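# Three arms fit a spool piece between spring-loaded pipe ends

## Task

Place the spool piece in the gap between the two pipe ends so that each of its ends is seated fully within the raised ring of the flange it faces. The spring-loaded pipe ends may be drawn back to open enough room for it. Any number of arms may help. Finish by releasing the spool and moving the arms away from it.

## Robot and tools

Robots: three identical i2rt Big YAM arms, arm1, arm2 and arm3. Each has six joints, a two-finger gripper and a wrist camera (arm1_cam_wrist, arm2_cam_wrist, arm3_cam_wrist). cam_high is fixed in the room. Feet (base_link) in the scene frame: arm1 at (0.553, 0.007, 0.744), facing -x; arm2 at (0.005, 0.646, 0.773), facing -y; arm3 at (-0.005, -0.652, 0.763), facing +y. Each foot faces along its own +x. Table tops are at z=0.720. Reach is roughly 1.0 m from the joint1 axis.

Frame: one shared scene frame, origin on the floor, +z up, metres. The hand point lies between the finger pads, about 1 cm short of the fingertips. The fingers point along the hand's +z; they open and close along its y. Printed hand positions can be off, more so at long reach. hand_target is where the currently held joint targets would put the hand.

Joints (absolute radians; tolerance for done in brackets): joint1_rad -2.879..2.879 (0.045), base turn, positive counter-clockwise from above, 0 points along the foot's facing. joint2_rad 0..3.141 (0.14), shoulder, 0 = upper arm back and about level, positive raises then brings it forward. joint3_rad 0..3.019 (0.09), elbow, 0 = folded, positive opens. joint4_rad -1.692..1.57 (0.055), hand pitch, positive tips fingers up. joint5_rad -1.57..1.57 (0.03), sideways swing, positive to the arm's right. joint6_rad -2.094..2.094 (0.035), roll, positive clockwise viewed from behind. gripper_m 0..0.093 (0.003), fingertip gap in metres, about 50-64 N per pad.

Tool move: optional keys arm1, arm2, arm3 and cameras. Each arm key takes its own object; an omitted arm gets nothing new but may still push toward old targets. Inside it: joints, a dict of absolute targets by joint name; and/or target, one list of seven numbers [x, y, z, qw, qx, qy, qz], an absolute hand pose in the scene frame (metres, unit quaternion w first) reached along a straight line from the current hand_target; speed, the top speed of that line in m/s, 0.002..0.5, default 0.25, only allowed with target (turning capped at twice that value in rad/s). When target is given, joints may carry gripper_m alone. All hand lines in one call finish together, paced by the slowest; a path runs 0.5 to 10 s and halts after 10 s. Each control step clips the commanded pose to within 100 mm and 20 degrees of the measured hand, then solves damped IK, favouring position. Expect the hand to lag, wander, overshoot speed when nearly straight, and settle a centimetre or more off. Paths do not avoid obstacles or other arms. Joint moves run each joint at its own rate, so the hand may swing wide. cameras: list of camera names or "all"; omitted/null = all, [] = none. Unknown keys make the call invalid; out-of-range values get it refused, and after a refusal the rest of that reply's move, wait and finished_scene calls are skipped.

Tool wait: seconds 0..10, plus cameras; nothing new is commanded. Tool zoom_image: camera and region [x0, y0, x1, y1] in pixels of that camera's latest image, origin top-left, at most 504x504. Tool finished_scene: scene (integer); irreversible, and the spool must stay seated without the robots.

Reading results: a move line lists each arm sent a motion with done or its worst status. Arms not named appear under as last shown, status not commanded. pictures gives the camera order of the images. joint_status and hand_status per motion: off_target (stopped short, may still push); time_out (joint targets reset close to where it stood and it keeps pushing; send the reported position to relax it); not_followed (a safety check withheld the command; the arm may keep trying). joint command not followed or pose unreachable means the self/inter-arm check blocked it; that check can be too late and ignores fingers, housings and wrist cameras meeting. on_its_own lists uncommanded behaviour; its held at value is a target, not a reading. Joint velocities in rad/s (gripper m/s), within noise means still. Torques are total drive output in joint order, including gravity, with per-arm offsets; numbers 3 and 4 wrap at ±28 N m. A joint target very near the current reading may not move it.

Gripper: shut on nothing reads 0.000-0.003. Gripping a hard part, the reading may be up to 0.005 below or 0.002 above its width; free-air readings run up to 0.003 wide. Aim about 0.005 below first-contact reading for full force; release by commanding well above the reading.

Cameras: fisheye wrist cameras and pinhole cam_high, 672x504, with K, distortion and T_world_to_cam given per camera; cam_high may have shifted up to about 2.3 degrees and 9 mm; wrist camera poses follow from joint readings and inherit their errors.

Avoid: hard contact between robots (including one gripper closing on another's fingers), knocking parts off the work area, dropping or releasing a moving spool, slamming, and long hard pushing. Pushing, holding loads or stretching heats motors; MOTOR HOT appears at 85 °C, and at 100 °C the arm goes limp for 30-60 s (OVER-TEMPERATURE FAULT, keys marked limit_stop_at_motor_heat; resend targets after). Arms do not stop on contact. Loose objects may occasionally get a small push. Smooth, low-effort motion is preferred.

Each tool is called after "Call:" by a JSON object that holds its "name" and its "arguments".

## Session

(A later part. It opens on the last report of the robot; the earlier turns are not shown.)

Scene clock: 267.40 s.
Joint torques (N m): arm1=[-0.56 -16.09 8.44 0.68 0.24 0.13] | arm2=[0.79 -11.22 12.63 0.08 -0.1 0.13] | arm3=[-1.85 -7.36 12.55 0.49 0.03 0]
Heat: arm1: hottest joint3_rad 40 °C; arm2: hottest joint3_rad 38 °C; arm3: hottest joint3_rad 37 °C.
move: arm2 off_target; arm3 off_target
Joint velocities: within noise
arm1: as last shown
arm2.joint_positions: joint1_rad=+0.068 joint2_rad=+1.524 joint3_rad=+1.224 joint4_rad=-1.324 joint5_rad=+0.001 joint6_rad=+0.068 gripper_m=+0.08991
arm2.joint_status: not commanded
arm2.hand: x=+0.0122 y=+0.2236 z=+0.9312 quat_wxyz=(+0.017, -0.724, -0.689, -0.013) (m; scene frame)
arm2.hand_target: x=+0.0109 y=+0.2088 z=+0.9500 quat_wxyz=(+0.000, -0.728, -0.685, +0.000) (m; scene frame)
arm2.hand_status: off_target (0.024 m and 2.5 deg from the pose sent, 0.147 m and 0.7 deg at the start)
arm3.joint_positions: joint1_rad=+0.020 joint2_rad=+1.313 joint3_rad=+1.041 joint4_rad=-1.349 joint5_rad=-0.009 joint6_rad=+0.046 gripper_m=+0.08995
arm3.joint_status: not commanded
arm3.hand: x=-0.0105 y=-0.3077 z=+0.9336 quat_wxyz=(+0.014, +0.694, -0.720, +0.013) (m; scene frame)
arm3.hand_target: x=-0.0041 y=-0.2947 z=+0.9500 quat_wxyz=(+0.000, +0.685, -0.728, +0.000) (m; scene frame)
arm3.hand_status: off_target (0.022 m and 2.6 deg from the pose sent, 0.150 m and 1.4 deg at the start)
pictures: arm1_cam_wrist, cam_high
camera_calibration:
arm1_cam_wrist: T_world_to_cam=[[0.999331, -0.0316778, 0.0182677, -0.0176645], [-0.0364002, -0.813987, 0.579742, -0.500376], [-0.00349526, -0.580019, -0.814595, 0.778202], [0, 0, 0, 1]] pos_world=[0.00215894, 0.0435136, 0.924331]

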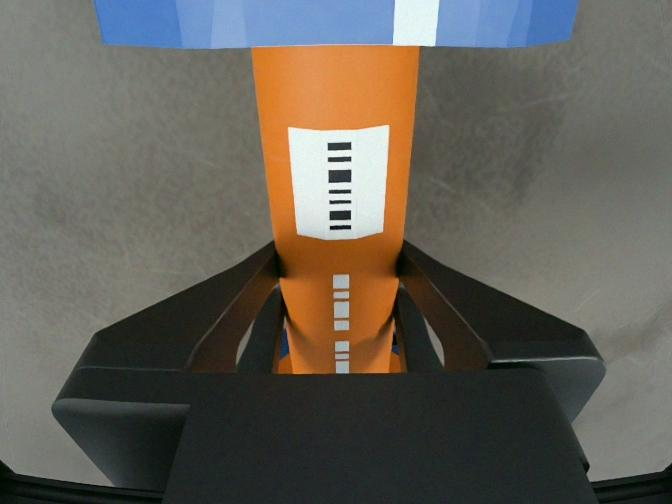

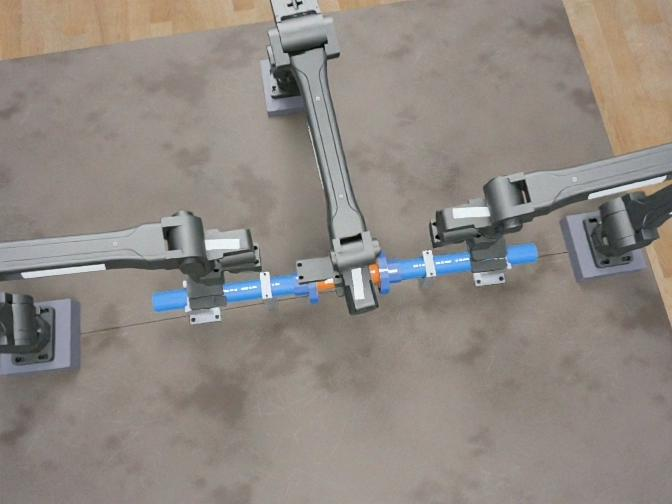

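Call:
{"name": "move", "arguments": {"arm1": {"joints":{"gripper_m":0.09}}, "cameras": ["arm1_cam_wrist"]}}

Call:
{"name": "zoom_image", "arguments": {"camera": "arm1_cam_wrist", "region": [200, 300, 480, 504]}}

Call:
{"name": "move", "arguments": {"arm1": {"target":[-0.001,-0.034,1.0,0,0.6960,-0.7181,0],"speed":0.15}, "cameras": ["arm1_cam_wrist"]}}

Call:
{"name": "zoom_image", "arguments": {"camera": "arm1_cam_wrist", "region": [270, 110, 440, 280]}}

Call:
{"name": "move", "arguments": {"arm2": {"target":[-0.12,0.066,0.965,0.3536,0.6124,0.6124,-0.3536]}, "arm3": {"target":[-0.12,-0.154,0.965,0.3536,-0.6124,0.6124,0.3536]}, "cameras": ["arm2_cam_wrist","arm3_cam_wrist"]}}

Call:
{"name": "zoom_image", "arguments": {"camera": "arm2_cam_wrist", "region": [120, 50, 280, 180]}}

Call:
{"name": "zoom_image", "arguments": {"camera": "arm3_cam_wrist", "region": [400, 50, 560, 180]}}

Scene clock: 280.23 s.
Joint torques (N m): arm1=[-0.56 -15.91 8.43 0.68 0.17 0.14] | arm2=[0.79 -11.22 12.64 0.1 -0.1 0.13] | arm3=[-1.32 -7.3 12.66 0.61 0.02 0.06]
Heat: arm1: hottest joint3_rad 40 °C; arm2: hottest joint3_rad 40 °C; arm3: hottest joint3_rad 38 °C.
move: arm1 done
Joint velocities: within noise
arm1.joint_positions: joint1_rad=+0.092 joint2_rad=+1.887 joint3_rad=+1.501 joint4_rad=-1.212 joint5_rad=-0.002 joint6_rad=+1.674 gripper_m=+0.08986
arm1.joint_status: all done
arm1.hand: x=+0.0031 y=-0.0329 z=+0.8258 quat_wxyz=(-0.008, +0.696, -0.718, +0.009) (m; scene frame)
arm1.hand_target: x=-0.0030 y=-0.0341 z=+0.8332 quat_wxyz=(+0.000, +0.696, -0.718, +0.000) (m; scene frame)
arm1.hand_status: not commanded
arm2.joint_positions: joint1_rad=+0.068 joint2_rad=+1.524 joint3_rad=+1.224 joint4_rad=-1.325 joint5_rad=+0.001 joint6_rad=+0.068 gripper_m=+0.08991
arm2.joint_status: not commanded
arm2.hand: x=+0.0122 y=+0.2237 z=+0.9313 quat_wxyz=(+0.017, -0.724, -0.689, -0.013) (m; scene frame)
arm2.hand_target: x=+0.0109 y=+0.2089 z=+0.9500 quat_wxyz=(+0.000, -0.728, -0.685, +0.000) (m; scene frame)
arm2.hand_status: not commanded
arm3: as last shown
arm3.joint_positions: joint1_rad=+0.020 joint2_rad=+1.313 joint3_rad=+1.041 joint4_rad=-1.350 joint5_rad=-0.009 joint6_rad=+0.046 gripper_m=+0.08995
arm3.hand: x=-0.0105 y=-0.3078 z=+0.9336 quat_wxyz=(+0.014, +0.694, -0.720, +0.013) (m; scene frame)
pictures: arm1_cam_wrist
camera_calibration:
arm1_cam_wrist: T_world_to_cam=[[0.999341, -0.0317008, 0.0177089, -0.0171519], [-0.0361021, -0.815063, 0.578246, -0.499099], [-0.00389695, -0.578504, -0.81567, 0.779514], [0, 0, 0, 1]] pos_world=[0.00215976, 0.0436106, 0.924732]

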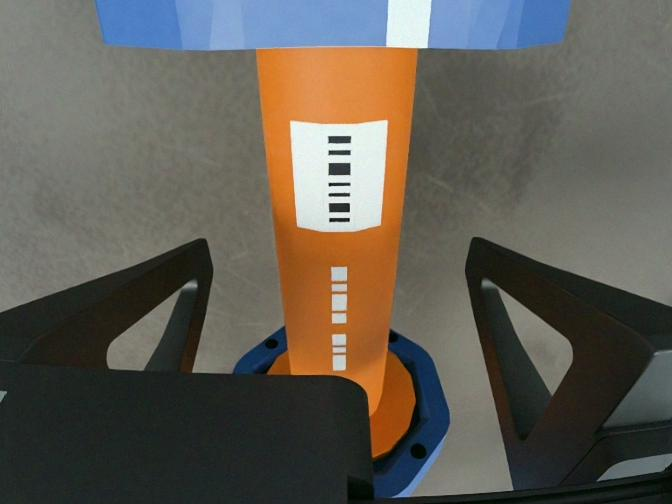

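Scaled by 1.800 from the camera's 672x504 image, which has a finer 960x720 frame.

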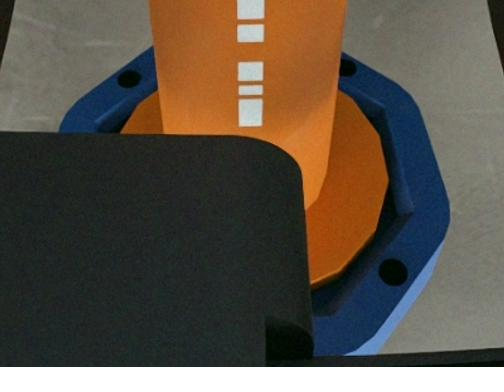

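Scene clock: 282.17 s.
Joint torques (N m): arm1=[-0.56 -15.68 12.07 -0.12 0.18 0.14] | arm2=[0.79 -11.22 12.64 0.1 -0.1 0.12] | arm3=[-1.85 -7.36 12.56 0.57 0.01 0.02]
Heat: arm1: hottest joint3_rad 40 °C; arm2: hottest joint3_rad 40 °C; arm3: hottest joint3_rad 38 °C.
move: arm1 off_target
Joint velocities: within noise
arm1.joint_positions: joint1_rad=+0.092 joint2_rad=+1.807 joint3_rad=+1.792 joint4_rad=-1.603 joint5_rad=-0.002 joint6_rad=+1.674 gripper_m=+0.08994
arm1.joint_status: not commanded
arm1.hand: x=+0.0083 y=-0.0324 z=+0.9778 quat_wxyz=(-0.016, +0.696, -0.718, +0.015) (m; scene frame)
arm1.hand_target: x=+0.0000 y=-0.0340 z=+0.9999 quat_wxyz=(+0.000, +0.696, -0.718, +0.000) (m; scene frame)
arm1.hand_status: off_target (0.024 m and 2.5 deg from the pose sent, 0.174 m and 1.4 deg at the start)
arm2, arm3: as last shown
pictures: arm1_cam_wrist
camera_calibration:
arm1_cam_wrist: T_world_to_cam=[[0.998782, -0.0317174, 0.0378046, -0.0447363], [-0.0477201, -0.815903, 0.576216, -0.584396], [0.0125687, -0.577318, -0.816422, 0.904418], [0, 0, 0, 1]] pos_world=[0.005427, 0.0439082, 1.07682]

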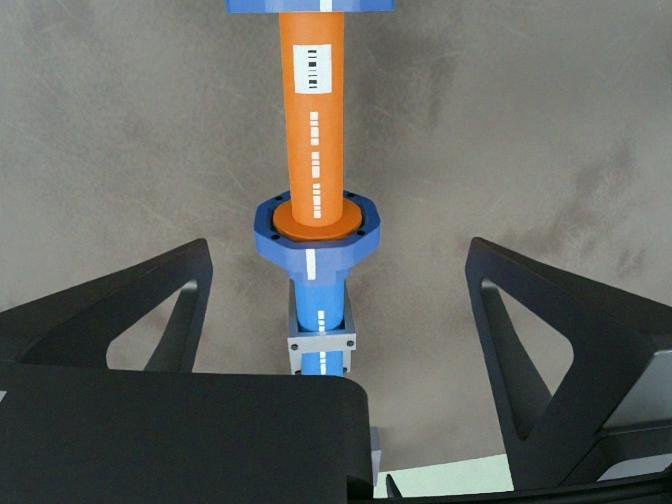

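Scaled by 2.965 from the camera's 672x504 image, which has a finer 960x720 frame.

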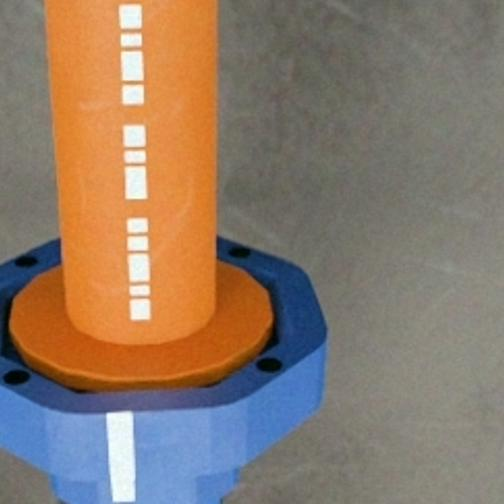

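Scene clock: 285.13 s.
Joint torques (N m): arm1=[-0.5 -15.68 12.07 -0.13 0.17 0.14] | arm2=[0.32 -9.88 8.57 2.3 -0.25 0.03] | arm3=[0.5 -6.77 9.37 2.48 0.09 -0.12]
Heat: arm1: hottest joint3_rad 40 °C; arm2: hottest joint3_rad 40 °C; arm3: hottest joint3_rad 38 °C.
move: arm2 off_target; arm3 off_target
Joint velocities: within noise
arm1: as last shown
arm1.joint_positions: joint1_rad=+0.092 joint2_rad=+1.807 joint3_rad=+1.792 joint4_rad=-1.604 joint5_rad=-0.002 joint6_rad=+1.674 gripper_m=+0.08994
arm1.hand: x=+0.0084 y=-0.0324 z=+0.9778 quat_wxyz=(-0.016, +0.696, -0.718, +0.015) (m; scene frame)
arm2.joint_positions: joint1_rad=-0.219 joint2_rad=+1.486 joint3_rad=+0.954 joint4_rad=-0.014 joint5_rad=-0.238 joint6_rad=-0.139 gripper_m=+0.08991
arm2.joint_status: not commanded
arm2.hand: x=-0.1136 y=+0.0660 z=+0.9741 quat_wxyz=(-0.356, -0.610, -0.613, +0.354) (m; scene frame)
arm2.hand_target: x=-0.1200 y=+0.0662 z=+0.9651 quat_wxyz=(-0.354, -0.612, -0.612, +0.354) (m; scene frame)
arm2.hand_status: off_target (0.011 m and 0.4 deg from the pose sent, 0.209 m and 62.5 deg at the start)
arm3.joint_positions: joint1_rad=+0.306 joint2_rad=+1.259 joint3_rad=+0.759 joint4_rad=-0.054 joint5_rad=+0.261 joint6_rad=+0.180 gripper_m=+0.08995
arm3.joint_status: not commanded
arm3.hand: x=-0.1119 y=-0.1541 z=+0.9717 quat_wxyz=(-0.355, +0.603, -0.620, -0.355) (m; scene frame)
arm3.hand_target: x=-0.1199 y=-0.1542 z=+0.9651 quat_wxyz=(-0.354, +0.612, -0.612, -0.354) (m; scene frame)
arm3.hand_status: off_target (0.011 m and 1.3 deg from the pose sent, 0.191 m and 62.2 deg at the start)
pictures: arm2_cam_wrist, arm3_cam_wrist
camera_calibration:
arm2_cam_wrist: T_world_to_cam=[[-0.999978, -0.00112571, -0.00655467, -0.10479], [0.001651, 0.912701, -0.408624, 0.343332], [0.00644245, -0.408626, -0.912679, 1.03764], [0, 0, 0, 1]] pos_world=[-0.11204, 0.110529, 1.08664]
arm3_cam_wrist: T_world_to_cam=[[0.99972, -0.0201721, -0.0123937, 0.120805], [-0.0235091, -0.907732, -0.418891, 0.270113], [-0.00280025, 0.419065, -0.907952, 1.07045], [0, 0, 0, 1]] pos_world=[-0.111423, -0.200961, 1.08656]

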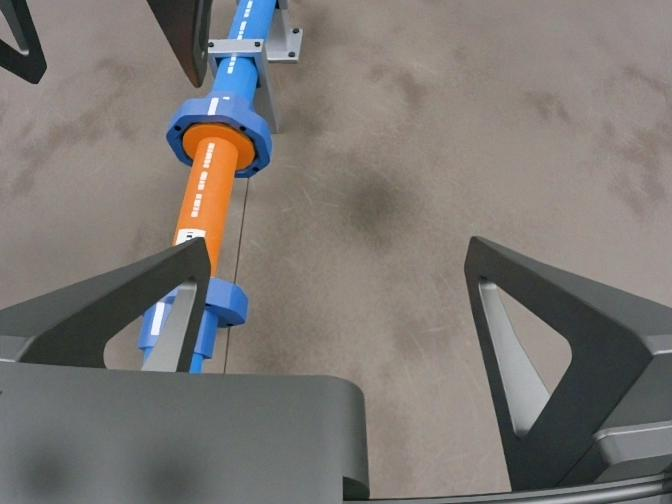

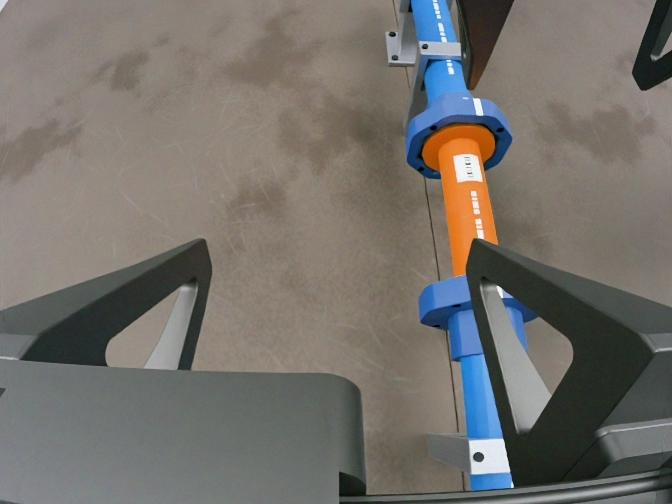

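Scaled by 3.150 from the camera's 672x504 image, which has a finer 960x720 frame.

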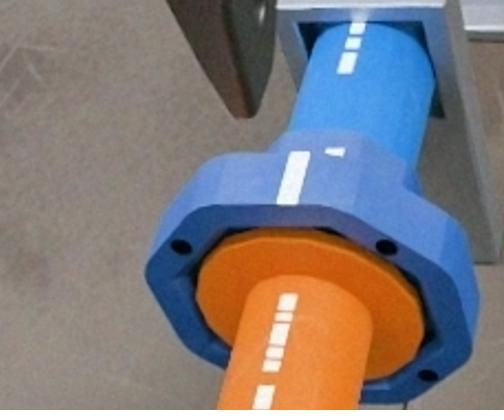

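Scaled by 3.150 from the camera's 672x504 image, which has a finer 960x720 frame.

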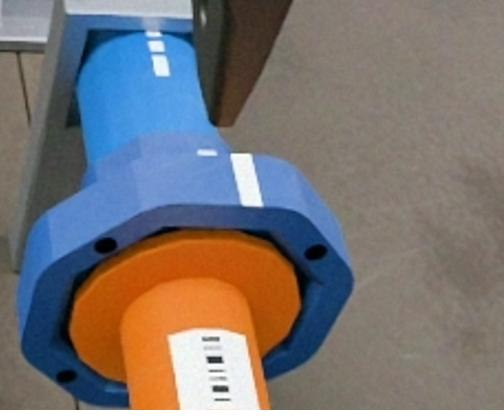

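Call:
{"name": "finished_scene", "arguments": {"scene": 2}}

The scene is finished: the task was done.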